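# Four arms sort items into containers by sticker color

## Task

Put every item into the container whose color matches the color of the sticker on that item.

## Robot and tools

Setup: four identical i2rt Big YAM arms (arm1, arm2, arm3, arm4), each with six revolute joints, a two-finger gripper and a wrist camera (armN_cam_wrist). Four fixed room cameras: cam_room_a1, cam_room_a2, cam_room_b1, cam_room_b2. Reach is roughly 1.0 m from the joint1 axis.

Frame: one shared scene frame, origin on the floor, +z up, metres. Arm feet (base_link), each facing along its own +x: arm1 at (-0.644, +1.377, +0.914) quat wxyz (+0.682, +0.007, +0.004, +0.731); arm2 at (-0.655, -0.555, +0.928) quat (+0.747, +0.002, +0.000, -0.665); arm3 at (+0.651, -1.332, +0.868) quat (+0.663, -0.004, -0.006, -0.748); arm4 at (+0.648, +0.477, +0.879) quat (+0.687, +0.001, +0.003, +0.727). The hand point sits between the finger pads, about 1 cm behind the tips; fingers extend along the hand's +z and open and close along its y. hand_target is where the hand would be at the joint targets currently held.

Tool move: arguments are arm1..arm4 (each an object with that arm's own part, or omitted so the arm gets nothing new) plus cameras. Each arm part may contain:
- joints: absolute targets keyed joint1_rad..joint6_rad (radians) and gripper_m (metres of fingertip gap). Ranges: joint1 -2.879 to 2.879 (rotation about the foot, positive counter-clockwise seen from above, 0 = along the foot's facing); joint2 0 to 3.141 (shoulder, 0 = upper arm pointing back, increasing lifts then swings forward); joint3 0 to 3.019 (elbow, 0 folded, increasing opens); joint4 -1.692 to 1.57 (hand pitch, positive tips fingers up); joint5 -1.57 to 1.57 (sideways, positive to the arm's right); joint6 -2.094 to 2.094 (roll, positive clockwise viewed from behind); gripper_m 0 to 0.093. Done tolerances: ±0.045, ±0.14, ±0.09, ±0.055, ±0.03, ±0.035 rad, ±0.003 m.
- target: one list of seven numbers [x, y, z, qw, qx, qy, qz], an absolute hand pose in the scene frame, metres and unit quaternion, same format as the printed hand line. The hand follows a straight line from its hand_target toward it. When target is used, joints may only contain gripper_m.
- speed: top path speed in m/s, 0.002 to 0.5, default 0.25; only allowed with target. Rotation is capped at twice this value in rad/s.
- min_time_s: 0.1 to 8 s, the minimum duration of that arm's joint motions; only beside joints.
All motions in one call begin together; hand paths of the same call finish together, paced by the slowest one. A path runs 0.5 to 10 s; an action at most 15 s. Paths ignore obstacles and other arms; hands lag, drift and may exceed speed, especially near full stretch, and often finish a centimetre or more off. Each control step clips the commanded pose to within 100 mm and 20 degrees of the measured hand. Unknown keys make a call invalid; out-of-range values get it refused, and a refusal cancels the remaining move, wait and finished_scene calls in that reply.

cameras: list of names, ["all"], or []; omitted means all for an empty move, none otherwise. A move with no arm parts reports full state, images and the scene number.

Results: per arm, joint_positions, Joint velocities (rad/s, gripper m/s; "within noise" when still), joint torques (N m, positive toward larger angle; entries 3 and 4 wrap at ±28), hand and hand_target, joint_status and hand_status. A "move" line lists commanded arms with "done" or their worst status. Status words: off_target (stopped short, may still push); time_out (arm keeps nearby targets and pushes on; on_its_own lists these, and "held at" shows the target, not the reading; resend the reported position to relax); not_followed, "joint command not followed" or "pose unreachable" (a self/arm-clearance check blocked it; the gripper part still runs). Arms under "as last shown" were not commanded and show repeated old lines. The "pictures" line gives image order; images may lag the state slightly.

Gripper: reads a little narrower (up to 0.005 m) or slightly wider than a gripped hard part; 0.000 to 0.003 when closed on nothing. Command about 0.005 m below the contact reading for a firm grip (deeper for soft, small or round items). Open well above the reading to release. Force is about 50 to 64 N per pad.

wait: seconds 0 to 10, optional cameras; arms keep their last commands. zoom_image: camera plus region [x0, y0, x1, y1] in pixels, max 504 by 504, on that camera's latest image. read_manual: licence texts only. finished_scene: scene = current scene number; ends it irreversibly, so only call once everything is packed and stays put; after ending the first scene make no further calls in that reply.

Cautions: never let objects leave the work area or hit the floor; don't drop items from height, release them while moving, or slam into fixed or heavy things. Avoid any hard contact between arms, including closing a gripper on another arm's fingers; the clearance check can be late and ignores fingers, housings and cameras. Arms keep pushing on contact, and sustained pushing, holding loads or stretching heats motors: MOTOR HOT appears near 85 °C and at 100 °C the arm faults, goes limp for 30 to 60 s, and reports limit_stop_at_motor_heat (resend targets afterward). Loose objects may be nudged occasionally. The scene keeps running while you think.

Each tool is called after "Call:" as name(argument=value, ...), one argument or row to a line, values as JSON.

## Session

Call:
move(
  cameras=["cam_room_a1","cam_room_a2","cam_room_b1","cam_room_b2"],
)

Scene clock: 0.00 s.
Joint torques (N m): no reading
Motor temperatures (°C): arm1=[21 23 27 23 21 21 21] | arm2=[23 24 26 22 22 20 23] | arm3=[24 23 24 23 24 23 23] | arm4=[22 22 25 22 24 21 24]
Heat: arm1: hottest joint3_rad 27 °C; arm2: hottest joint3_rad 26 °C; arm3: hottest joint1_rad 24 °C; arm4: hottest joint3_rad 25 °C.
Joint velocities: within noise
arm1.joint_positions: joint1_rad=-0.168 joint2_rad=+0.560 joint3_rad=+1.361 joint4_rad=-1.410 joint5_rad=+0.240 joint6_rad=+0.692 gripper_m=+0.09396
arm1.joint_status: not commanded
arm1.hand: x=-0.5739 y=+1.5732 z=+1.4376 quat_wxyz=(-0.303, +0.280, -0.837, -0.359) (m; scene frame)
arm1.hand_target: x=-0.5739 y=+1.5706 z=+1.4504 quat_wxyz=(-0.308, +0.276, -0.832, -0.370) (m; scene frame)
arm1.hand_status: not commanded
arm2.joint_positions: joint1_rad=+0.198 joint2_rad=+0.636 joint3_rad=+1.409 joint4_rad=-1.213 joint5_rad=-0.086 joint6_rad=-0.484 gripper_m=+0.09396
arm2.joint_status: not commanded
arm2.hand: x=-0.5635 y=-0.7948 z=+1.4992 quat_wxyz=(-0.373, -0.297, -0.790, +0.384) (m; scene frame)
arm2.hand_target: x=-0.5645 y=-0.7917 z=+1.5099 quat_wxyz=(-0.379, -0.294, -0.785, +0.392) (m; scene frame)
arm2.hand_status: not commanded
arm3.joint_positions: joint1_rad=+0.130 joint2_rad=+0.649 joint3_rad=+1.447 joint4_rad=-1.615 joint5_rad=+0.075 joint6_rad=+0.392 gripper_m=+0.09396
arm3.joint_status: not commanded
arm3.hand: x=+0.6387 y=-1.5222 z=+1.3768 quat_wxyz=(-0.293, -0.776, -0.507, +0.235) (m; scene frame)
arm3.hand_target: x=+0.6387 y=-1.5210 z=+1.3861 quat_wxyz=(-0.302, -0.772, -0.504, +0.241) (m; scene frame)
arm3.hand_status: not commanded
arm4.joint_positions: joint1_rad=+0.147 joint2_rad=+0.586 joint3_rad=+1.324 joint4_rad=-1.592 joint5_rad=+0.245 joint6_rad=+0.670 gripper_m=+0.09396
arm4.joint_status: not commanded
arm4.hand: x=+0.6543 y=+0.6697 z=+1.3488 quat_wxyz=(-0.224, +0.451, -0.815, -0.287) (m; scene frame)
arm4.hand_target: x=+0.6546 y=+0.6685 z=+1.3591 quat_wxyz=(-0.227, +0.447, -0.812, -0.299) (m; scene frame)
arm4.hand_status: not commanded
pictures: cam_room_a1, cam_room_a2, cam_room_b1, cam_room_b2
Images, in order (width x height): cam_room_a1 672x504, cam_room_a2 672x504, cam_room_b1 672x504, cam_room_b2 672x504.

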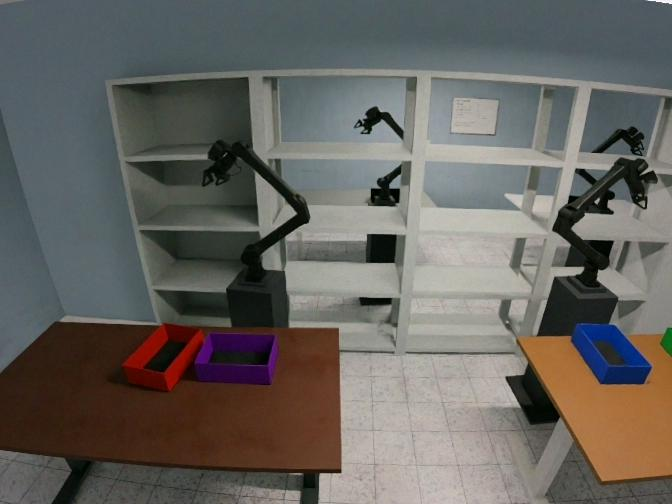

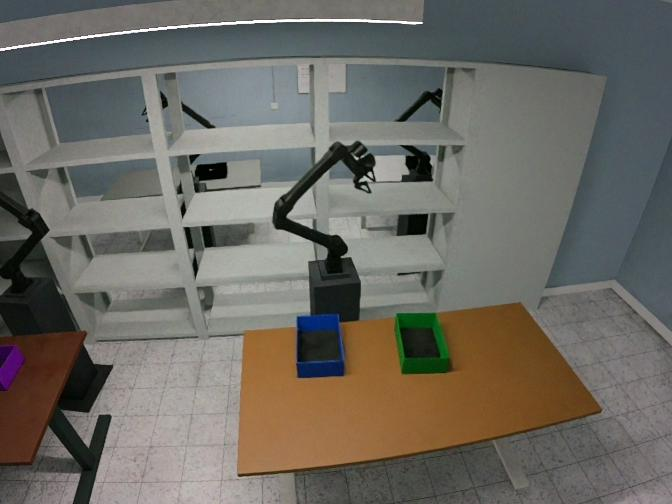

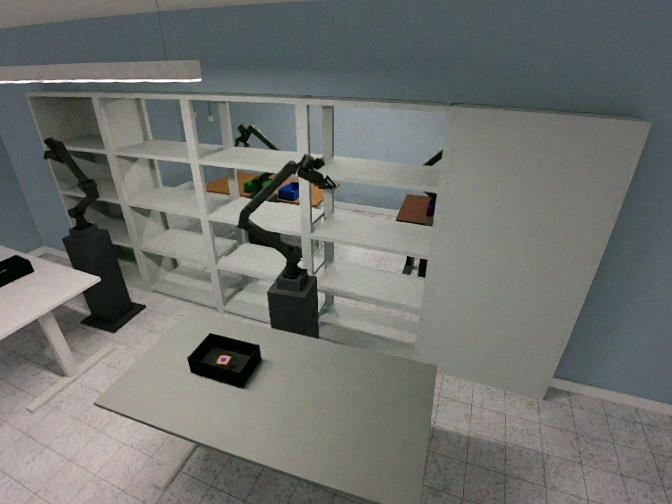

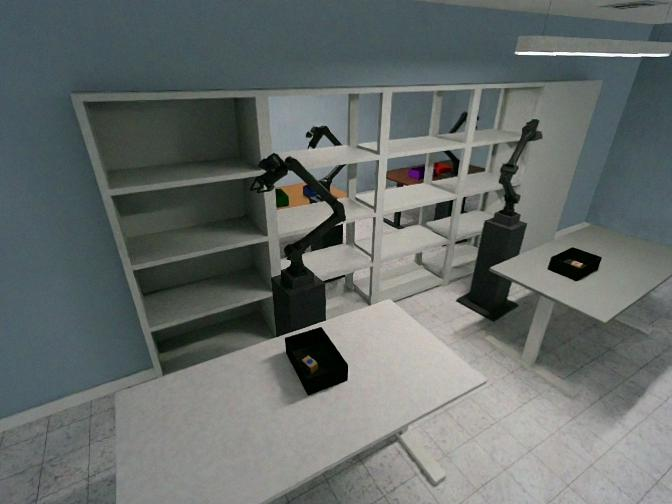

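Call:
zoom_image(
  camera="cam_room_b1",
  region=[174, 320, 274, 395],
)

Call:
zoom_image(
  camera="cam_room_b2",
  region=[270, 320, 370, 395],
)

Call:
zoom_image(
  camera="cam_room_b2",
  region=[535, 235, 615, 295],
)

Scaled by 5.040.

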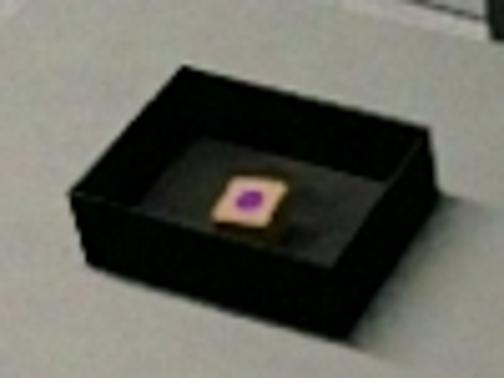

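Scaled by 5.040.

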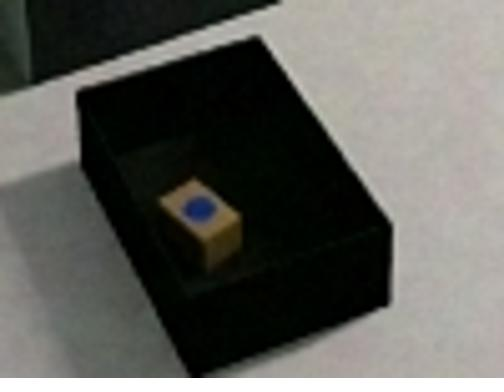

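Scaled by 6.300.

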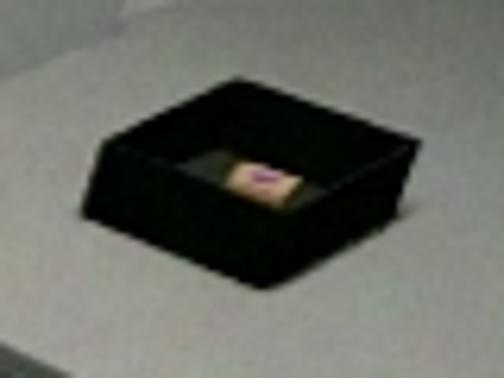

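Call:
move(
  arm1={"joints":{"joint1_rad":1.68,"joint2_rad":0.85,"joint3_rad":1.2,"joint4_rad":-1.5,"joint5_rad":0,"joint6_rad":0},"min_time_s":3.5},
  arm2={"joints":{"joint1_rad":-2.12,"joint2_rad":0.85,"joint3_rad":1.2,"joint4_rad":-1.5,"joint5_rad":0,"joint6_rad":0},"min_time_s":4},
  arm3={"joints":{"joint1_rad":-1.99,"joint2_rad":0.8,"joint3_rad":1.0,"joint4_rad":-1.15,"joint5_rad":0,"joint6_rad":0},"min_time_s":4},
  arm4={"joints":{"joint1_rad":0.87,"joint2_rad":0.8,"joint3_rad":1.0,"joint4_rad":-1.15,"joint5_rad":0,"joint6_rad":0},"min_time_s":4},
  cameras=["arm1_cam_wrist","arm2_cam_wrist","cam_room_b1","cam_room_b2"],
)

Scene clock: 20.67 s.
Joint torques (N m): arm1=[-1.03 0.38 10.76 0.58 0.01 -0.07] | arm2=[0.56 -3.14 9.61 1.07 0.08 0.23] | arm3=[0.56 -2.78 8.96 1.84 -0.08 -0.13] | arm4=[1.26 -2.2 9.09 1.58 -0.04 -0.1]
Motor temperatures (°C): arm1=[21 23 30 23 21 21 21] | arm2=[23 24 29 22 22 20 23] | arm3=[24 23 26 23 24 23 23] | arm4=[22 22 28 22 24 21 24]
Heat: arm1: hottest joint3_rad 30 °C; arm2: hottest joint3_rad 29 °C; arm3: hottest joint3_rad 26 °C; arm4: hottest joint3_rad 28 °C.
move: arm1 done; arm2 done; arm3 done; arm4 done
Joint velocities: within noise
arm1.joint_positions: joint1_rad=+1.675 joint2_rad=+0.844 joint3_rad=+1.199 joint4_rad=-1.489 joint5_rad=+0.001 joint6_rad=+0.009 gripper_m=+0.09398
arm1.joint_status: all done
arm1.hand: x=-0.9178 y=+1.3280 z=+1.2848 quat_wxyz=(+0.017, +0.971, +0.081, -0.223) (m; scene frame)
arm1.hand_target: x=-0.9166 y=+1.3267 z=+1.2826 quat_wxyz=(+0.017, +0.972, +0.087, -0.215) (m; scene frame)
arm1.hand_status: not commanded
arm2.joint_positions: joint1_rad=-2.118 joint2_rad=+0.840 joint3_rad=+1.213 joint4_rad=-1.486 joint5_rad=-0.002 joint6_rad=-0.015 gripper_m=+0.09397
arm2.joint_status: all done
arm2.hand: x=-0.9147 y=-0.4375 z=+1.3027 quat_wxyz=(+0.051, -0.953, +0.200, +0.221) (m; scene frame)
arm2.hand_target: x=-0.9126 y=-0.4374 z=+1.2926 quat_wxyz=(+0.047, -0.955, +0.209, +0.204) (m; scene frame)
arm2.hand_status: not commanded
arm3.joint_positions: joint1_rad=-1.981 joint2_rad=+0.794 joint3_rad=+1.005 joint4_rad=-1.165 joint5_rad=+0.002 joint6_rad=+0.008 gripper_m=+0.09397
arm3.joint_status: all done
arm3.hand: x=+0.3736 y=-1.1634 z=+1.1911 quat_wxyz=(+0.074, -0.919, +0.256, +0.291) (m; scene frame)
arm3.hand_target: x=+0.3717 y=-1.1595 z=+1.1886 quat_wxyz=(+0.075, -0.918, +0.256, +0.292) (m; scene frame)
arm3.hand_status: not commanded
arm4.joint_positions: joint1_rad=+0.865 joint2_rad=+0.790 joint3_rad=+0.999 joint4_rad=-1.167 joint5_rad=+0.003 joint6_rad=+0.015 gripper_m=+0.09397
arm4.joint_status: all done
arm4.hand: x=+0.3953 y=+0.6725 z=+1.2032 quat_wxyz=(-0.093, +0.901, -0.312, -0.288) (m; scene frame)
arm4.hand_target: x=+0.3895 y=+0.6742 z=+1.2034 quat_wxyz=(-0.094, +0.903, -0.302, -0.291) (m; scene frame)
arm4.hand_status: not commanded
pictures: arm1_cam_wrist, arm2_cam_wrist, cam_room_b1, cam_room_b2
Images, in order (width x height): arm1_cam_wrist 672x504, arm2_cam_wrist 672x504, cam_room_b1 672x504, cam_room_b2 672x504.

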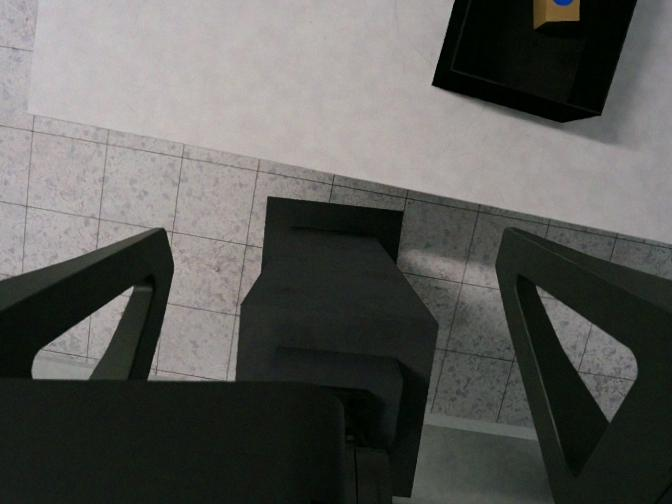

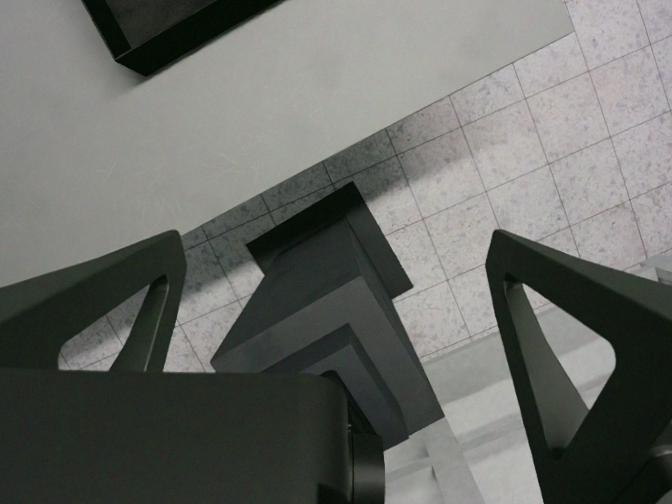

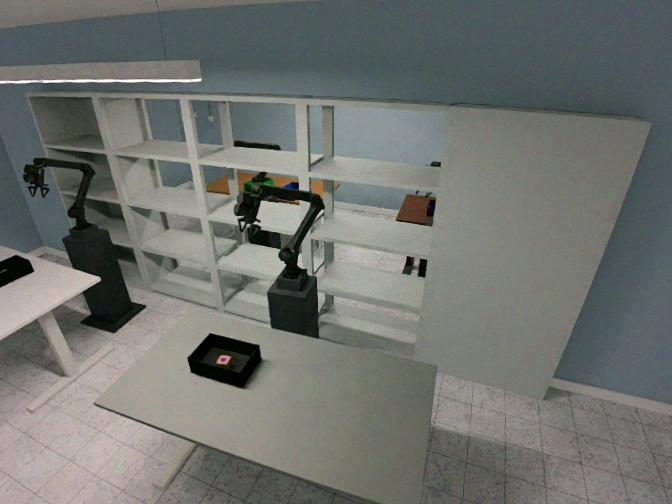

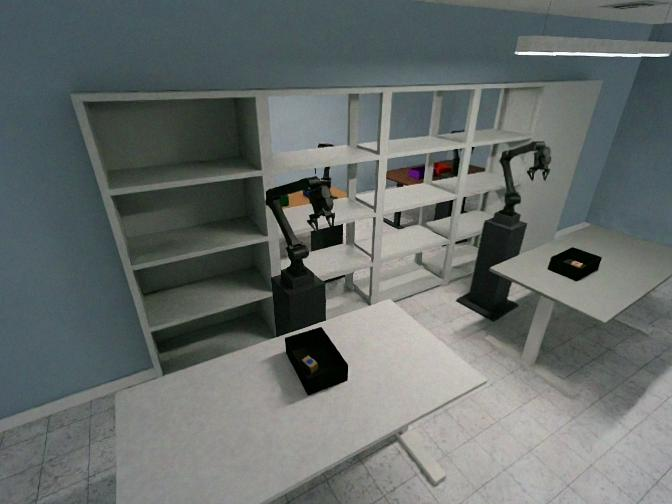

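Call:
move(
  arm1={"target":[-1.12,1.531,1.05,0.0378,-0.9584,0.1518,0.2389],"speed":0.25},
  arm2={"target":[-1.188,-0.467,1.05,0.0198,-0.967,0.0795,0.2411],"speed":0.25},
  cameras=["arm1_cam_wrist","arm2_cam_wrist"],
)

Scene clock: 47.07 s.
Joint torques (N m): arm1=[-1.61 -10.11 13.45 1.73 0.12 0.1] | arm2=[1.2 -14.68 14.19 2.29 -0.15 -0.1] | arm3=[0.79 -2.9 8.96 1.81 -0.08 -0.13] | arm4=[1.14 -2.61 9.07 1.55 -0.05 -0.1]
Motor temperatures (°C): arm1=[21 23 32 23 21 21 21] | arm2=[23 24 31 22 22 20 23] | arm3=[24 23 27 23 24 23 23] | arm4=[22 22 31 22 24 21 24]
Heat: arm1: hottest joint3_rad 32 °C; arm2: hottest joint3_rad 31 °C; arm3: hottest joint3_rad 27 °C; arm4: hottest joint3_rad 31 °C.
move: arm1 off_target; arm2 off_target
Joint velocities: within noise
arm1.joint_positions: joint1_rad=+1.198 joint2_rad=+1.461 joint3_rad=+0.967 joint4_rad=-0.668 joint5_rad=+0.003 joint6_rad=-0.006 gripper_m=+0.09398
arm1.joint_status: not commanded
arm1.hand: x=-1.1022 y=+1.5223 z=+1.0272 quat_wxyz=(-0.033, +0.967, -0.146, -0.208) (m; scene frame)
arm1.hand_target: x=-1.1189 y=+1.5307 z=+1.0505 quat_wxyz=(-0.038, +0.958, -0.152, -0.239) (m; scene frame)
arm1.hand_status: off_target (0.030 m and 3.8 deg from the pose sent, 0.371 m and 27.5 deg at the start)
arm2.joint_positions: joint1_rad=-1.859 joint2_rad=+1.541 joint3_rad=+1.034 joint4_rad=-0.641 joint5_rad=+0.000 joint6_rad=+0.016 gripper_m=+0.09397
arm2.joint_status: not commanded
arm2.hand: x=-1.1618 y=-0.4674 z=+1.0268 quat_wxyz=(+0.018, -0.974, +0.091, +0.208) (m; scene frame)
arm2.hand_target: x=-1.1863 y=-0.4673 z=+1.0507 quat_wxyz=(+0.020, -0.967, +0.080, +0.241) (m; scene frame)
arm2.hand_status: off_target (0.035 m and 4.1 deg from the pose sent, 0.373 m and 14.5 deg at the start)
arm3, arm4: as last shown
arm4.joint_positions: joint1_rad=+0.865 joint2_rad=+0.790 joint3_rad=+0.999 joint4_rad=-1.167 joint5_rad=+0.003 joint6_rad=+0.014 gripper_m=+0.09397
pictures: arm1_cam_wrist, arm2_cam_wrist
Images, in order (width x height): arm1_cam_wrist 672x504, arm2_cam_wrist 672x504.

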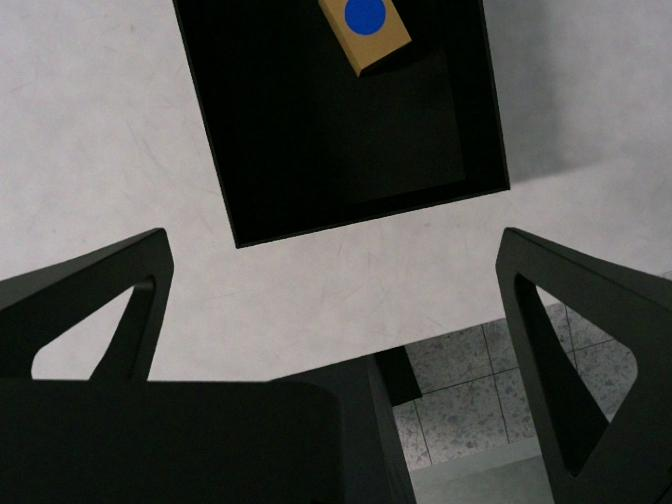

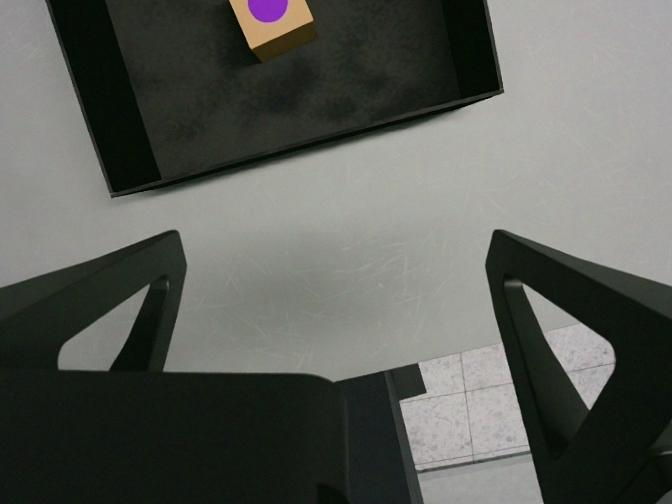

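Call:
zoom_image(
  camera="arm1_cam_wrist",
  region=[280, 0, 440, 120],
)

Call:
zoom_image(
  camera="arm2_cam_wrist",
  region=[190, 0, 350, 120],
)

Scaled by 3.150.

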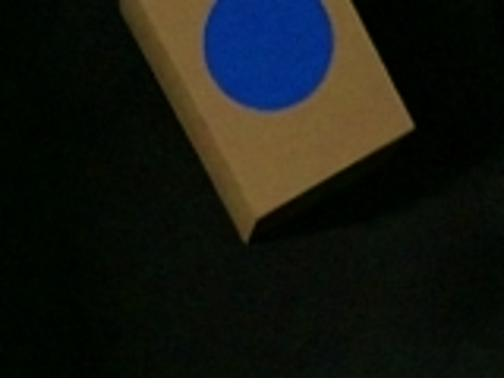

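Scaled by 3.150.

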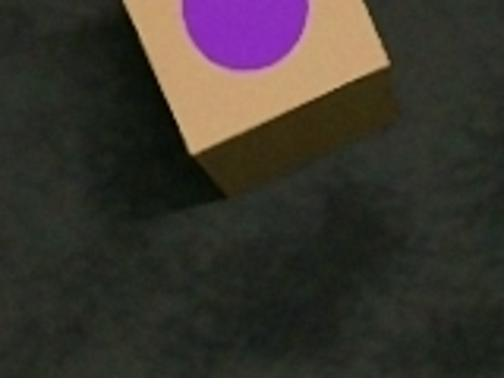

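Call:
move(
  arm1={"target":[-1.193,1.597,0.89,-0.0232,-0.9658,-0.0930,0.2408],"speed":0.2},
  arm2={"target":[-1.282,-0.474,0.89,-0.0274,-0.9641,-0.1098,0.2404],"speed":0.2},
  cameras=["arm1_cam_wrist","arm2_cam_wrist"],
)

Scene clock: 75.63 s.
Joint torques (N m): arm1=[-2.26 -14.39 12.25 1.46 -0.27 -0.05] | arm2=[0.03 -18.37 12.22 2.19 -0.37 -0.09] | arm3=[0.67 -3.02 8.96 1.81 -0.09 -0.12] | arm4=[1.26 -2.32 9.16 1.58 -0.02 -0.11]
Motor temperatures (°C): arm1=[21 24 32 23 21 21 21] | arm2=[23 25 35 22 22 20 23] | arm3=[24 23 28 23 24 23 23] | arm4=[22 22 33 22 24 21 24]
Heat: arm1: hottest joint3_rad 32 °C; arm2: hottest joint3_rad 35 °C; arm3: hottest joint3_rad 28 °C; arm4: hottest joint3_rad 33 °C.
move: arm1 off_target; arm2 off_target
Joint velocities: within noise
arm1.joint_positions: joint1_rad=+1.046 joint2_rad=+1.944 joint3_rad=+1.127 joint4_rad=-0.427 joint5_rad=-0.283 joint6_rad=-0.589 gripper_m=+0.09398
arm1.joint_status: not commanded
arm1.hand: x=-1.1700 y=+1.5817 z=+0.8744 quat_wxyz=(+0.038, +0.972, +0.088, -0.216) (m; scene frame)
arm1.hand_target: x=-1.1917 y=+1.5966 z=+0.8910 quat_wxyz=(+0.023, +0.966, +0.093, -0.241) (m; scene frame)
arm1.hand_status: off_target (0.032 m and 3.4 deg from the pose sent, 0.181 m and 28.4 deg at the start)
arm2.joint_positions: joint1_rad=-1.859 joint2_rad=+1.989 joint3_rad=+1.207 joint4_rad=-0.377 joint5_rad=-0.186 joint6_rad=-0.347 gripper_m=+0.09397
arm2.joint_status: not commanded
arm2.hand: x=-1.2583 y=-0.4828 z=+0.8825 quat_wxyz=(-0.034, -0.970, -0.105, +0.219) (m; scene frame)
arm2.hand_target: x=-1.2807 y=-0.4740 z=+0.8907 quat_wxyz=(-0.027, -0.964, -0.110, +0.240) (m; scene frame)
arm2.hand_status: off_target (0.026 m and 2.7 deg from the pose sent, 0.182 m and 24.0 deg at the start)
arm3, arm4: as last shown
pictures: arm1_cam_wrist, arm2_cam_wrist
Images, in order (width x height): arm1_cam_wrist 672x504, arm2_cam_wrist 672x504.

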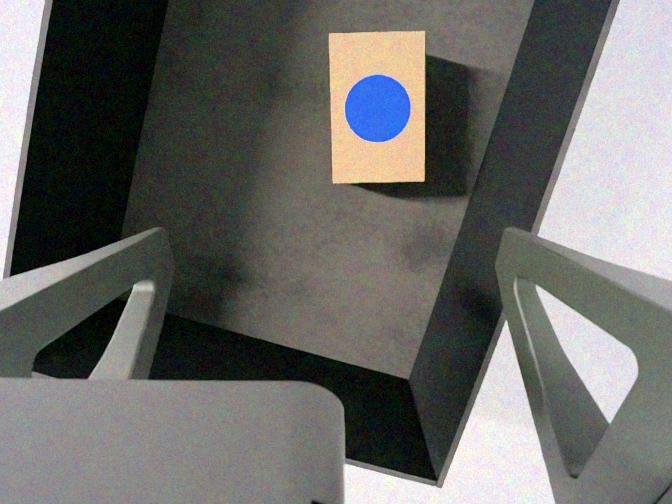

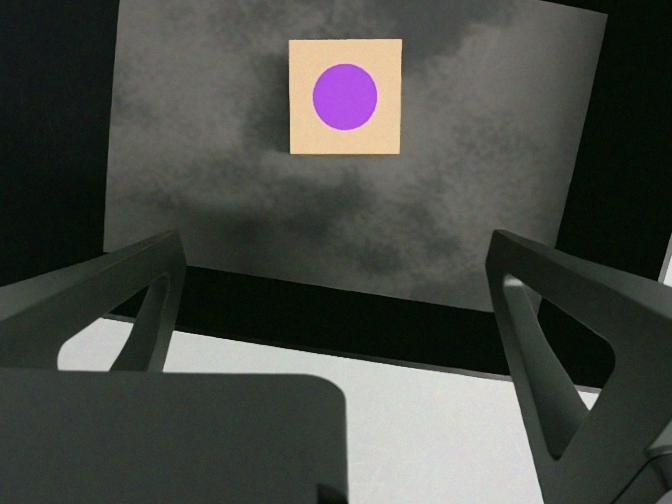

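Call:
move(
  arm1={"target":[-1.250,1.601,0.768,-0.0232,-0.9658,-0.0930,0.2408],"speed":0.12},
  arm2={"target":[-1.345,-0.484,0.765,-0.0274,-0.9641,-0.1098,0.2404],"speed":0.12},
  cameras=["arm1_cam_wrist","arm2_cam_wrist"],
)

Scene clock: 92.63 s.
Joint torques (N m): arm1=[-1.67 -16.5 10.17 1.46 -0.11 0.11] | arm2=[1.38 -21.19 11.1 2.25 -0.04 0.2] | arm3=[0.67 -2.84 8.98 1.78 -0.08 -0.13] | arm4=[1.9 -2.14 9.09 1.58 -0.03 -0.11]
Motor temperatures (°C): arm1=[21 25 34 23 21 21 21] | arm2=[23 26 35 22 22 20 23] | arm3=[24 23 29 23 24 23 23] | arm4=[22 22 34 22 24 21 24]
Heat: arm1: hottest joint3_rad 34 °C; arm2: hottest joint3_rad 35 °C; arm3: hottest joint3_rad 29 °C; arm4: hottest joint3_rad 34 °C.
move: arm1 off_target; arm2 off_target
Joint velocities: within noise
arm1.joint_positions: joint1_rad=+1.079 joint2_rad=+2.274 joint3_rad=+1.314 joint4_rad=-0.264 joint5_rad=-0.273 joint6_rad=-0.571 gripper_m=+0.09398
arm1.joint_status: not commanded
arm1.hand: x=-1.2305 y=+1.5897 z=+0.7591 quat_wxyz=(+0.034, +0.970, +0.096, -0.222) (m; scene frame)
arm1.hand_target: x=-1.2493 y=+1.6008 z=+0.7689 quat_wxyz=(+0.023, +0.966, +0.093, -0.241) (m; scene frame)
arm1.hand_status: off_target (0.024 m and 2.6 deg from the pose sent, 0.135 m and 3.4 deg at the start)
arm2.joint_positions: joint1_rad=-1.841 joint2_rad=+2.329 joint3_rad=+1.439 joint4_rad=-0.253 joint5_rad=-0.179 joint6_rad=-0.343 gripper_m=+0.09397
arm2.joint_status: not commanded
arm2.hand: x=-1.3251 y=-0.4821 z=+0.7656 quat_wxyz=(-0.031, -0.967, -0.112, +0.225) (m; scene frame)
arm2.hand_target: x=-1.3441 y=-0.4841 z=+0.7657 quat_wxyz=(-0.028, -0.964, -0.110, +0.241) (m; scene frame)
arm2.hand_status: off_target (0.020 m and 1.8 deg from the pose sent, 0.146 m and 2.7 deg at the start)
arm3, arm4: as last shown
pictures: arm1_cam_wrist, arm2_cam_wrist
Images, in order (width x height): arm1_cam_wrist 672x504, arm2_cam_wrist 672x504.

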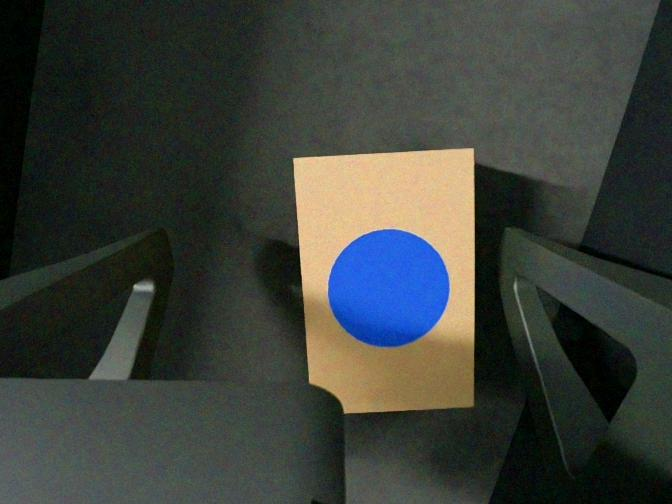

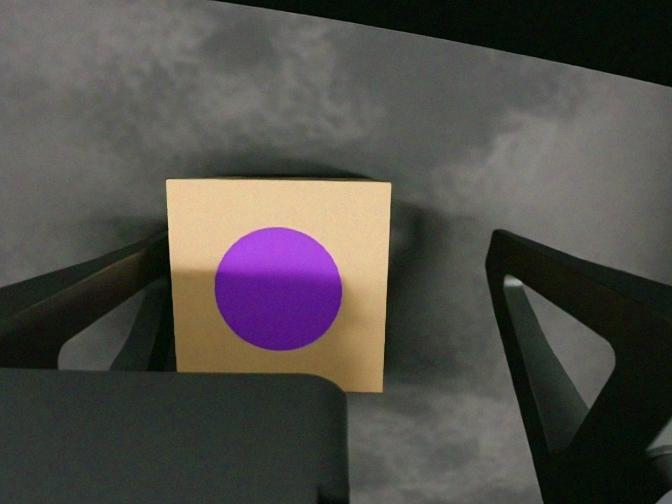

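Call:
move(
  arm1={"joints":{"gripper_m":0.036}},
  arm2={"joints":{"gripper_m":0.042}},
)

Call:
move(
  arm1={"target":[-1.12,1.57,1.0,-0.0232,-0.9658,-0.0930,0.2408],"speed":0.2},
  arm2={"target":[-1.20,-0.48,1.0,-0.0274,-0.9641,-0.1098,0.2404],"speed":0.2},
  cameras=["arm1_cam_wrist","arm2_cam_wrist"],
)

Scene clock: 99.07 s.
Joint torques (N m): arm1=[-2.67 -16.97 10.09 1.54 -0.12 0.13] | arm2=[1.38 -21.19 11.08 2.24 -0.15 0.2] | arm3=[0.67 -2.9 8.98 1.84 -0.09 -0.12] | arm4=[1.44 -2.55 9.09 1.61 -0.04 -0.09]
Motor temperatures (°C): arm1=[21 25 33 23 21 21 21] | arm2=[23 26 34 22 22 20 23] | arm3=[24 23 29 23 24 23 23] | arm4=[22 22 34 22 24 21 24]
Heat: arm1: hottest joint3_rad 33 °C; arm2: hottest joint3_rad 34 °C; arm3: hottest joint3_rad 29 °C; arm4: hottest joint3_rad 34 °C.
move: arm1 off_target; arm2 off_target
Joint velocities: within noise
arm1.joint_positions: joint1_rad=+1.079 joint2_rad=+2.274 joint3_rad=+1.314 joint4_rad=-0.264 joint5_rad=-0.273 joint6_rad=-0.570 gripper_m=+0.04336
arm1.joint_status: gripper_m off_target (ended at +0.04339, target +0.03600)
arm1.hand: x=-1.2305 y=+1.5898 z=+0.7591 quat_wxyz=(+0.034, +0.970, +0.096, -0.222) (m; scene frame)
arm1.hand_target: x=-1.2492 y=+1.6008 z=+0.7689 quat_wxyz=(+0.023, +0.966, +0.093, -0.241) (m; scene frame)
arm1.hand_status: not commanded
arm2.joint_positions: joint1_rad=-1.841 joint2_rad=+2.329 joint3_rad=+1.439 joint4_rad=-0.253 joint5_rad=-0.176 joint6_rad=-0.343 gripper_m=+0.05316
arm2.joint_status: gripper_m off_target (ended at +0.05319, target +0.04200)
arm2.hand: x=-1.3253 y=-0.4819 z=+0.7656 quat_wxyz=(-0.030, -0.967, -0.111, +0.225) (m; scene frame)
arm2.hand_target: x=-1.3439 y=-0.4842 z=+0.7657 quat_wxyz=(-0.028, -0.964, -0.110, +0.240) (m; scene frame)
arm2.hand_status: not commanded
arm3, arm4: as last shown
pictures: none

Scene clock: 101.13 s.
Joint torques (N m): arm1=[-2.73 -11.4 9.74 0.76 -0.32 -0.09] | arm2=[-0.03 -16.38 8.9 1.16 -0.39 -0.1] | arm3=[0.67 -2.9 8.95 1.77 -0.09 -0.13] | arm4=[1.67 -2.14 9.05 1.51 -0.03 -0.08]
Motor temperatures (°C): arm1=[21 25 33 23 21 21 21] | arm2=[23 26 34 22 22 20 23] | arm3=[24 23 29 23 24 23 23] | arm4=[22 22 34 22 24 21 24]
Heat: arm1: hottest joint3_rad 33 °C; arm2: hottest joint3_rad 34 °C; arm3: hottest joint3_rad 29 °C; arm4: hottest joint3_rad 34 °C.
move: arm1 done; arm2 off_target
Joint velocities: within noise
arm1.joint_positions: joint1_rad=+1.031 joint2_rad=+1.606 joint3_rad=+1.033 joint4_rad=-0.615 joint5_rad=-0.290 joint6_rad=-0.606 gripper_m=+0.04336
arm1.joint_status: not commanded
arm1.hand: x=-1.1229 y=+1.5664 z=+0.9985 quat_wxyz=(+0.023, +0.965, +0.093, -0.242) (m; scene frame)
arm1.hand_target: x=-1.1200 y=+1.5701 z=+1.0000 quat_wxyz=(+0.023, +0.966, +0.093, -0.241) (m; scene frame)
arm1.hand_status: done (0.005 m and 0.2 deg from the pose sent, 0.266 m and 2.6 deg at the start)
arm2.joint_positions: joint1_rad=-1.878 joint2_rad=+1.654 joint3_rad=+1.089 joint4_rad=-0.527 joint5_rad=-0.195 joint6_rad=-0.364 gripper_m=+0.05316
arm2.joint_status: not commanded
arm2.hand: x=-1.2077 y=-0.4830 z=+1.0074 quat_wxyz=(-0.025, -0.962, -0.107, +0.252) (m; scene frame)
arm2.hand_target: x=-1.2001 y=-0.4801 z=+1.0002 quat_wxyz=(-0.027, -0.964, -0.110, +0.241) (m; scene frame)
arm2.hand_status: off_target (0.011 m and 1.4 deg from the pose sent, 0.266 m and 1.8 deg at the start)
arm3, arm4: as last shown
pictures: arm1_cam_wrist, arm2_cam_wrist
Images, in order (width x height): arm1_cam_wrist 672x504, arm2_cam_wrist 672x504.

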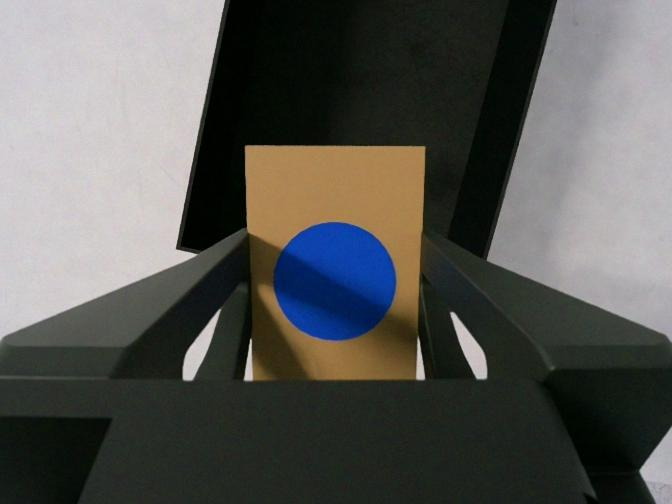

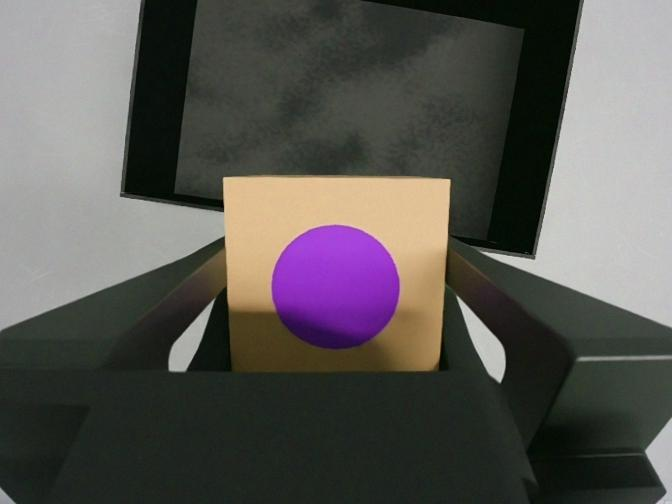

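Call:
move(
  arm1={"joints":{"joint2_rad":0.8,"joint3_rad":1.0,"joint4_rad":-1.15,"joint5_rad":0,"joint6_rad":0},"min_time_s":1.8},
  arm2={"joints":{"joint2_rad":0.8,"joint3_rad":1.0,"joint4_rad":-1.15,"joint5_rad":0,"joint6_rad":0},"min_time_s":1.8},
)

Call:
move(
  arm1={"joints":{"joint1_rad":-2.21},"min_time_s":3.5},
  arm2={"joints":{"joint1_rad":0.92},"min_time_s":3.5},
  cameras=["arm1_cam_wrist","arm2_cam_wrist","cam_room_b1"],
)

Scene clock: 114.33 s.
Joint torques (N m): arm1=[-2.49 0.21 11.63 1.05 0.05 0.16] | arm2=[0.03 -3.66 10.5 1.42 0.16 0.19] | arm3=[0.67 -2.9 8.98 1.81 -0.08 -0.13] | arm4=[1.08 -1.96 9.06 1.52 -0.04 -0.08]
Motor temperatures (°C): arm1=[21 25 33 23 22 21 22] | arm2=[23 26 33 22 22 20 23] | arm3=[24 23 29 23 24 23 23] | arm4=[22 22 35 22 24 21 24]
Heat: arm1: hottest joint3_rad 33 °C; arm2: hottest joint3_rad 33 °C; arm3: hottest joint3_rad 29 °C; arm4: hottest joint3_rad 35 °C.
move: arm1 done; arm2 done
Joint velocities: within noise
arm1.joint_positions: joint1_rad=+1.031 joint2_rad=+0.794 joint3_rad=+0.997 joint4_rad=-1.140 joint5_rad=-0.002 joint6_rad=-0.009 gripper_m=+0.04336
arm1.joint_status: all done
arm1.hand: x=-0.9289 y=+1.5244 z=+1.2444 quat_wxyz=(-0.073, +0.923, -0.217, -0.310) (m; scene frame)
arm1.hand_target: x=-0.9268 y=+1.5272 z=+1.2425 quat_wxyz=(-0.072, +0.922, -0.227, -0.304) (m; scene frame)
arm1.hand_status: not commanded
arm2.joint_positions: joint1_rad=-1.878 joint2_rad=+0.794 joint3_rad=+1.011 joint4_rad=-1.137 joint5_rad=-0.004 joint6_rad=-0.015 gripper_m=+0.05316
arm2.joint_status: all done
arm2.hand: x=-0.9778 y=-0.4946 z=+1.2607 quat_wxyz=(+0.033, -0.944, +0.082, +0.317) (m; scene frame)
arm2.hand_target: x=-0.9744 y=-0.4915 z=+1.2512 quat_wxyz=(+0.032, -0.948, +0.094, +0.303) (m; scene frame)
arm2.hand_status: not commanded
arm3, arm4: as last shown
pictures: none

Scene clock: 118.17 s.
Joint torques (N m): arm1=[-1.73 -1.14 11.71 0.88 -0.01 0.13] | arm2=[0.85 -3.66 10.5 1.47 -0.07 0.21] | arm3=[0.73 -2.9 8.96 1.81 -0.09 -0.14] | arm4=[0.85 -2.37 9.1 1.48 -0.01 -0.1]
Motor temperatures (°C): arm1=[21 25 33 23 22 21 22] | arm2=[23 26 33 22 22 20 24] | arm3=[24 23 29 23 24 23 23] | arm4=[22 22 35 22 24 21 24]
Heat: arm1: hottest joint3_rad 33 °C; arm2: hottest joint3_rad 33 °C; arm3: hottest joint3_rad 29 °C; arm4: hottest joint3_rad 35 °C.
move: arm1 done; arm2 done
Joint velocities: within noise
arm1.joint_positions: joint1_rad=-2.205 joint2_rad=+0.794 joint3_rad=+0.997 joint4_rad=-1.140 joint5_rad=+0.000 joint6_rad=-0.008 gripper_m=+0.04334
arm1.joint_status: all done
arm1.hand: x=-0.3639 y=+1.2013 z=+1.2347 quat_wxyz=(-0.291, -0.261, -0.916, +0.089) (m; scene frame)
arm1.hand_target: x=-0.3652 y=+1.2005 z=+1.2329 quat_wxyz=(-0.286, -0.267, -0.916, +0.087) (m; scene frame)
arm1.hand_status: not commanded
arm2.joint_positions: joint1_rad=+0.919 joint2_rad=+0.794 joint3_rad=+1.011 joint4_rad=-1.137 joint5_rad=+0.001 joint6_rad=-0.014 gripper_m=+0.05321
arm2.joint_status: all done
arm2.hand: x=-0.3739 y=-0.7240 z=+1.2611 quat_wxyz=(-0.308, -0.245, -0.915, +0.085) (m; scene frame)
arm2.hand_target: x=-0.3758 y=-0.7221 z=+1.2516 quat_wxyz=(-0.295, -0.252, -0.918, +0.079) (m; scene frame)
arm2.hand_status: not commanded
arm3, arm4: as last shown
pictures: arm1_cam_wrist, arm2_cam_wrist, cam_room_b1
Images, in order (width x height): arm1_cam_wrist 672x504, arm2_cam_wrist 672x504, cam_room_b1 672x504.

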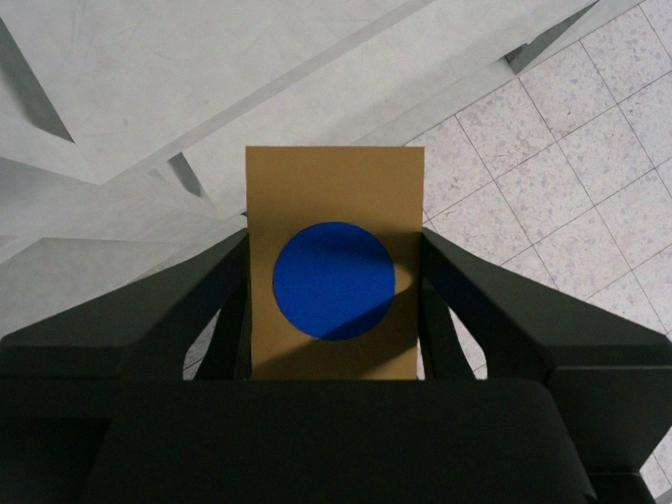

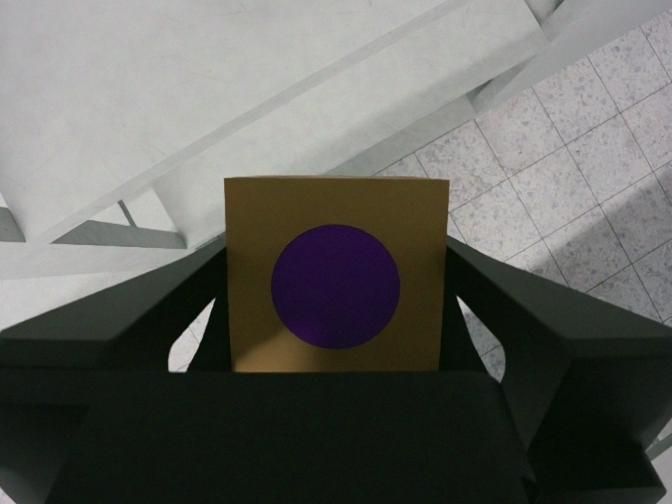

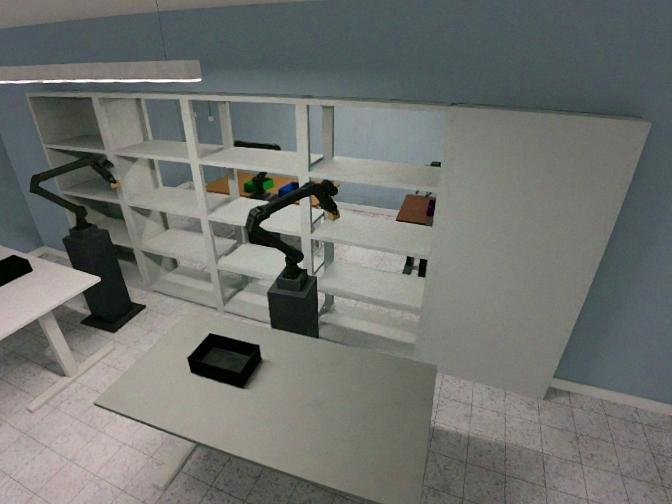

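Call:
move(
  arm1={"target":[-0.22,1.105,1.12,0.2321,0.2731,0.9311,-0.0681],"speed":0.2},
  arm2={"target":[-0.22,-0.81,1.12,0.2334,0.2544,0.9363,-0.0634],"speed":0.2},
)

Call:
move(
  arm1={"target":[0.02,0.95,1.11,0.2321,0.2731,0.9311,-0.0681],"speed":0.15},
  arm2={"target":[0.01,-0.945,1.11,0.2334,0.2544,0.9363,-0.0634],"speed":0.15},
  cameras=["arm1_cam_wrist","arm2_cam_wrist"],
)

Scene clock: 132.60 s.
Joint torques (N m): arm1=[-2.32 -8.94 16.9 1.72 -0.03 0.1] | arm2=[1.55 -12.4 16.02 2.4 0.15 0.22] | arm3=[0.62 -2.9 8.99 1.77 -0.09 -0.14] | arm4=[1.2 -2.55 9.1 1.68 -0.02 -0.08]
Motor temperatures (°C): arm1=[21 25 34 23 21 21 22] | arm2=[23 26 34 22 22 20 24] | arm3=[24 23 29 23 24 23 23] | arm4=[22 22 35 22 24 21 24]
Heat: arm1: hottest joint3_rad 34 °C; arm2: hottest joint3_rad 34 °C; arm3: hottest joint3_rad 29 °C; arm4: hottest joint3_rad 35 °C.
move: arm1 off_target; arm2 off_target
Joint velocities: within noise
arm1.joint_positions: joint1_rad=-2.205 joint2_rad=+1.354 joint3_rad=+1.063 joint4_rad=-0.863 joint5_rad=-0.006 joint6_rad=-0.008 gripper_m=+0.04334
arm1.joint_status: not commanded
arm1.hand: x=-0.2413 y=+1.1237 z=+1.0859 quat_wxyz=(-0.192, -0.269, -0.942, +0.057) (m; scene frame)
arm1.hand_target: x=-0.2223 y=+1.1066 z=+1.1206 quat_wxyz=(-0.232, -0.273, -0.931, +0.068) (m; scene frame)
arm1.hand_status: off_target (0.044 m and 5.0 deg from the pose sent, 0.208 m and 7.5 deg at the start)
arm2.joint_positions: joint1_rad=+0.919 joint2_rad=+1.378 joint3_rad=+1.044 joint4_rad=-0.827 joint5_rad=+0.001 joint6_rad=-0.012 gripper_m=+0.05321
arm2.joint_status: not commanded
arm2.hand: x=-0.2466 y=-0.7985 z=+1.0903 quat_wxyz=(-0.196, -0.253, -0.946, +0.053) (m; scene frame)
arm2.hand_target: x=-0.2222 y=-0.8086 z=+1.1208 quat_wxyz=(-0.234, -0.254, -0.936, +0.063) (m; scene frame)
arm2.hand_status: off_target (0.041 m and 4.6 deg from the pose sent, 0.226 m and 9.3 deg at the start)
arm3.joint_positions: joint1_rad=-1.981 joint2_rad=+0.794 joint3_rad=+1.005 joint4_rad=-1.165 joint5_rad=+0.002 joint6_rad=+0.008 gripper_m=+0.09397
arm3.joint_status: not commanded
arm3.hand: x=+0.3736 y=-1.1634 z=+1.1911 quat_wxyz=(+0.074, -0.919, +0.256, +0.291) (m; scene frame)
arm3.hand_target: x=+0.3717 y=-1.1595 z=+1.1886 quat_wxyz=(+0.075, -0.918, +0.256, +0.292) (m; scene frame)
arm3.hand_status: not commanded
arm4.joint_positions: joint1_rad=+0.865 joint2_rad=+0.790 joint3_rad=+0.999 joint4_rad=-1.167 joint5_rad=+0.003 joint6_rad=+0.014 gripper_m=+0.09397
arm4.joint_status: not commanded
arm4.hand: x=+0.3953 y=+0.6725 z=+1.2032 quat_wxyz=(-0.093, +0.901, -0.312, -0.288) (m; scene frame)
arm4.hand_target: x=+0.3895 y=+0.6742 z=+1.2034 quat_wxyz=(-0.094, +0.903, -0.302, -0.291) (m; scene frame)
arm4.hand_status: not commanded
pictures: none

Scene clock: 135.27 s.
Joint torques (N m): arm1=[-2.49 -20.13 17.74 0.7 -0.05 0.12] | arm2=[1.32 -22.48 17.11 1.1 0.14 0.2] | arm3=[0.67 -2.73 8.95 1.83 -0.09 -0.13] | arm4=[1.26 -2.61 9.05 1.54 -0.05 -0.13]
Motor temperatures (°C): arm1=[21 25 35 23 21 21 22] | arm2=[23 26 34 22 22 20 24] | arm3=[24 23 29 23 24 23 23] | arm4=[22 22 35 22 24 21 24]
Heat: arm1: hottest joint3_rad 35 °C; arm2: hottest joint3_rad 34 °C; arm3: hottest joint3_rad 29 °C; arm4: hottest joint3_rad 35 °C.
move: arm1 off_target; arm2 off_target
Joint velocities: within noise
arm1.joint_positions: joint1_rad=-2.205 joint2_rad=+2.132 joint3_rad=+2.098 joint4_rad=-1.085 joint5_rad=-0.006 joint6_rad=-0.008 gripper_m=+0.04334
arm1.joint_status: not commanded
arm1.hand: x=+0.0100 y=+0.9640 z=+1.0817 quat_wxyz=(-0.208, -0.268, -0.939, +0.061) (m; scene frame)
arm1.hand_target: x=+0.0184 y=+0.9512 z=+1.1104 quat_wxyz=(-0.233, -0.273, -0.931, +0.068) (m; scene frame)
arm1.hand_status: off_target (0.033 m and 3.1 deg from the pose sent, 0.315 m and 5.0 deg at the start)
arm2.joint_positions: joint1_rad=+0.919 joint2_rad=+2.074 joint3_rad=+1.970 joint4_rad=-1.008 joint5_rad=+0.001 joint6_rad=-0.012 gripper_m=+0.05321
arm2.joint_status: not commanded
arm2.hand: x=-0.0072 y=-0.9402 z=+1.0956 quat_wxyz=(-0.219, -0.252, -0.941, +0.060) (m; scene frame)
arm2.hand_target: x=+0.0088 y=-0.9442 z=+1.1102 quat_wxyz=(-0.235, -0.254, -0.936, +0.063) (m; scene frame)
arm2.hand_status: off_target (0.023 m and 1.8 deg from the pose sent, 0.296 m and 4.6 deg at the start)
arm3, arm4: as last shown
pictures: arm1_cam_wrist, arm2_cam_wrist
Images, in order (width x height): arm1_cam_wrist 672x504, arm2_cam_wrist 672x504.

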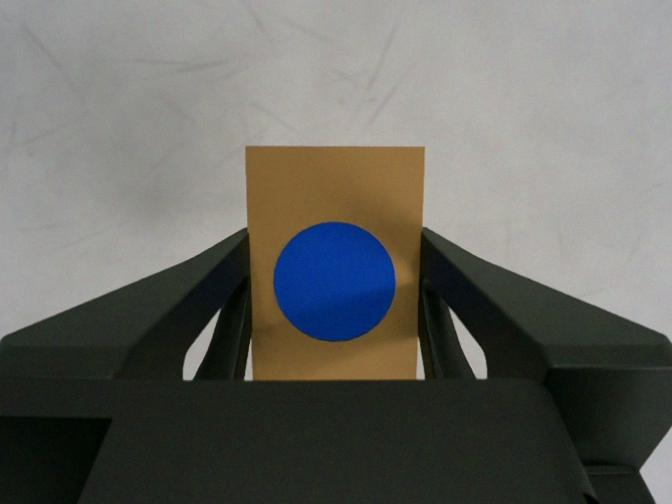

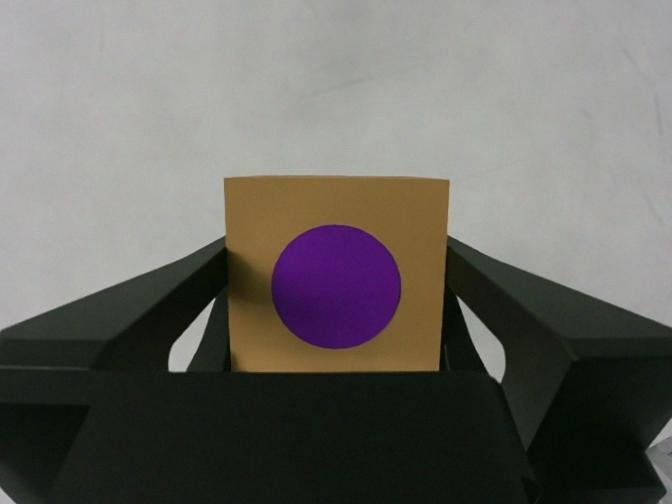

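Call:
move(
  arm1={"target":[0.015,0.955,1.07,0.2321,0.2731,0.9311,-0.0681],"speed":0.08},
  arm2={"target":[0.0,-0.943,1.065,0.2334,0.2544,0.9363,-0.0634],"speed":0.08},
)

Call:
move(
  arm1={"target":[0.015,0.955,1.05,0.2321,0.2731,0.9311,-0.0681],"speed":0.05},
  arm2={"target":[0.0,-0.943,1.045,0.2334,0.2544,0.9363,-0.0634],"speed":0.05},
  cameras=["arm1_cam_wrist","arm2_cam_wrist"],
)

Scene clock: 141.07 s.
Joint torques (N m): arm1=[-2.2 -21.6 11.95 1.77 0.01 0.13] | arm2=[0.91 -23.06 10.81 2.56 0.04 0.14] | arm3=[0.62 -2.9 8.99 1.8 -0.08 -0.13] | arm4=[1.38 -2.2 9.06 1.54 -0.03 -0.1]
Motor temperatures (°C): arm1=[21 25 35 23 21 21 22] | arm2=[23 26 35 22 22 20 24] | arm3=[24 23 29 23 24 23 23] | arm4=[22 22 35 22 24 21 24]
Heat: arm1: hottest joint3_rad 35 °C; arm2: hottest joint3_rad 35 °C; arm3: hottest joint3_rad 29 °C; arm4: hottest joint3_rad 35 °C.
move: arm1 off_target; arm2 off_target
Joint velocities: within noise
arm1.joint_positions: joint1_rad=-2.205 joint2_rad=+2.132 joint3_rad=+2.038 joint4_rad=-1.005 joint5_rad=-0.006 joint6_rad=-0.007 gripper_m=+0.04334
arm1.joint_status: not commanded
arm1.hand: x=+0.0124 y=+0.9624 z=+1.0611 quat_wxyz=(-0.218, -0.267, -0.936, +0.064) (m; scene frame)
arm1.hand_target: x=+0.0148 y=+0.9553 z=+1.0701 quat_wxyz=(-0.232, -0.273, -0.931, +0.068) (m; scene frame)
arm1.hand_status: off_target (0.012 m and 1.9 deg from the pose sent, 0.015 m and 3.1 deg at the start)
arm2.joint_positions: joint1_rad=+0.919 joint2_rad=+2.074 joint3_rad=+1.913 joint4_rad=-0.921 joint5_rad=+0.001 joint6_rad=-0.012 gripper_m=+0.05321
arm2.joint_status: not commanded
arm2.hand: x=-0.0037 y=-0.9422 z=+1.0778 quat_wxyz=(-0.234, -0.251, -0.937, +0.064) (m; scene frame)
arm2.hand_target: x=-0.0003 y=-0.9428 z=+1.0651 quat_wxyz=(-0.233, -0.254, -0.936, +0.063) (m; scene frame)
arm2.hand_status: off_target (0.013 m and 0.4 deg from the pose sent, 0.031 m and 1.8 deg at the start)
arm3, arm4: as last shown
pictures: none

Scene clock: 142.03 s.
Joint torques (N m): arm1=[-2.55 -19.72 11.7 1.89 0.07 0.11] | arm2=[0.91 -22.07 10.37 2.63 0.03 0.15] | arm3=[0.67 -3.02 8.99 1.78 -0.09 -0.13] | arm4=[0.91 -2.73 9.13 1.52 -0.03 -0.1]
Motor temperatures (°C): arm1=[21 25 35 23 21 21 22] | arm2=[23 26 35 22 22 20 24] | arm3=[24 23 29 23 24 23 23] | arm4=[22 22 35 22 24 21 24]
Heat: arm1: hottest joint3_rad 35 °C; arm2: hottest joint3_rad 35 °C; arm3: hottest joint3_rad 29 °C; arm4: hottest joint3_rad 35 °C.
move: arm1 done; arm2 off_target
Joint velocities: within noise
arm1.joint_positions: joint1_rad=-2.205 joint2_rad=+2.132 joint3_rad=+2.003 joint4_rad=-0.958 joint5_rad=-0.006 joint6_rad=-0.006 gripper_m=+0.04334
arm1.joint_status: not commanded
arm1.hand: x=+0.0131 y=+0.9618 z=+1.0491 quat_wxyz=(-0.223, -0.267, -0.935, +0.066) (m; scene frame)
arm1.hand_target: x=+0.0150 y=+0.9552 z=+1.0502 quat_wxyz=(-0.232, -0.273, -0.931, +0.068) (m; scene frame)
arm1.hand_status: done (0.007 m and 1.3 deg from the pose sent, 0.014 m and 1.9 deg at the start)
arm2.joint_positions: joint1_rad=+0.919 joint2_rad=+2.074 joint3_rad=+1.883 joint4_rad=-0.875 joint5_rad=+0.001 joint6_rad=-0.012 gripper_m=+0.05321
arm2.joint_status: not commanded
arm2.hand: x=-0.0026 y=-0.9428 z=+1.0681 quat_wxyz=(-0.241, -0.251, -0.935, +0.066) (m; scene frame)
arm2.hand_target: x=-0.0007 y=-0.9426 z=+1.0453 quat_wxyz=(-0.233, -0.254, -0.936, +0.063) (m; scene frame)
arm2.hand_status: off_target (0.023 m and 1.0 deg from the pose sent, 0.033 m and 0.4 deg at the start)
arm3, arm4: as last shown
pictures: arm1_cam_wrist, arm2_cam_wrist
Images, in order (width x height): arm1_cam_wrist 672x504, arm2_cam_wrist 672x504.

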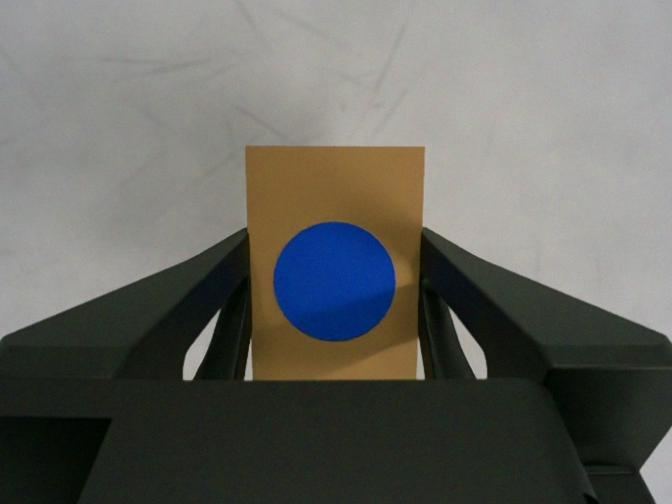

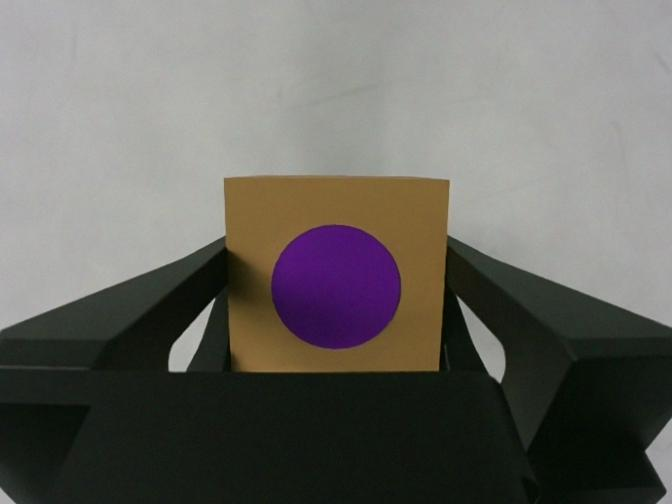

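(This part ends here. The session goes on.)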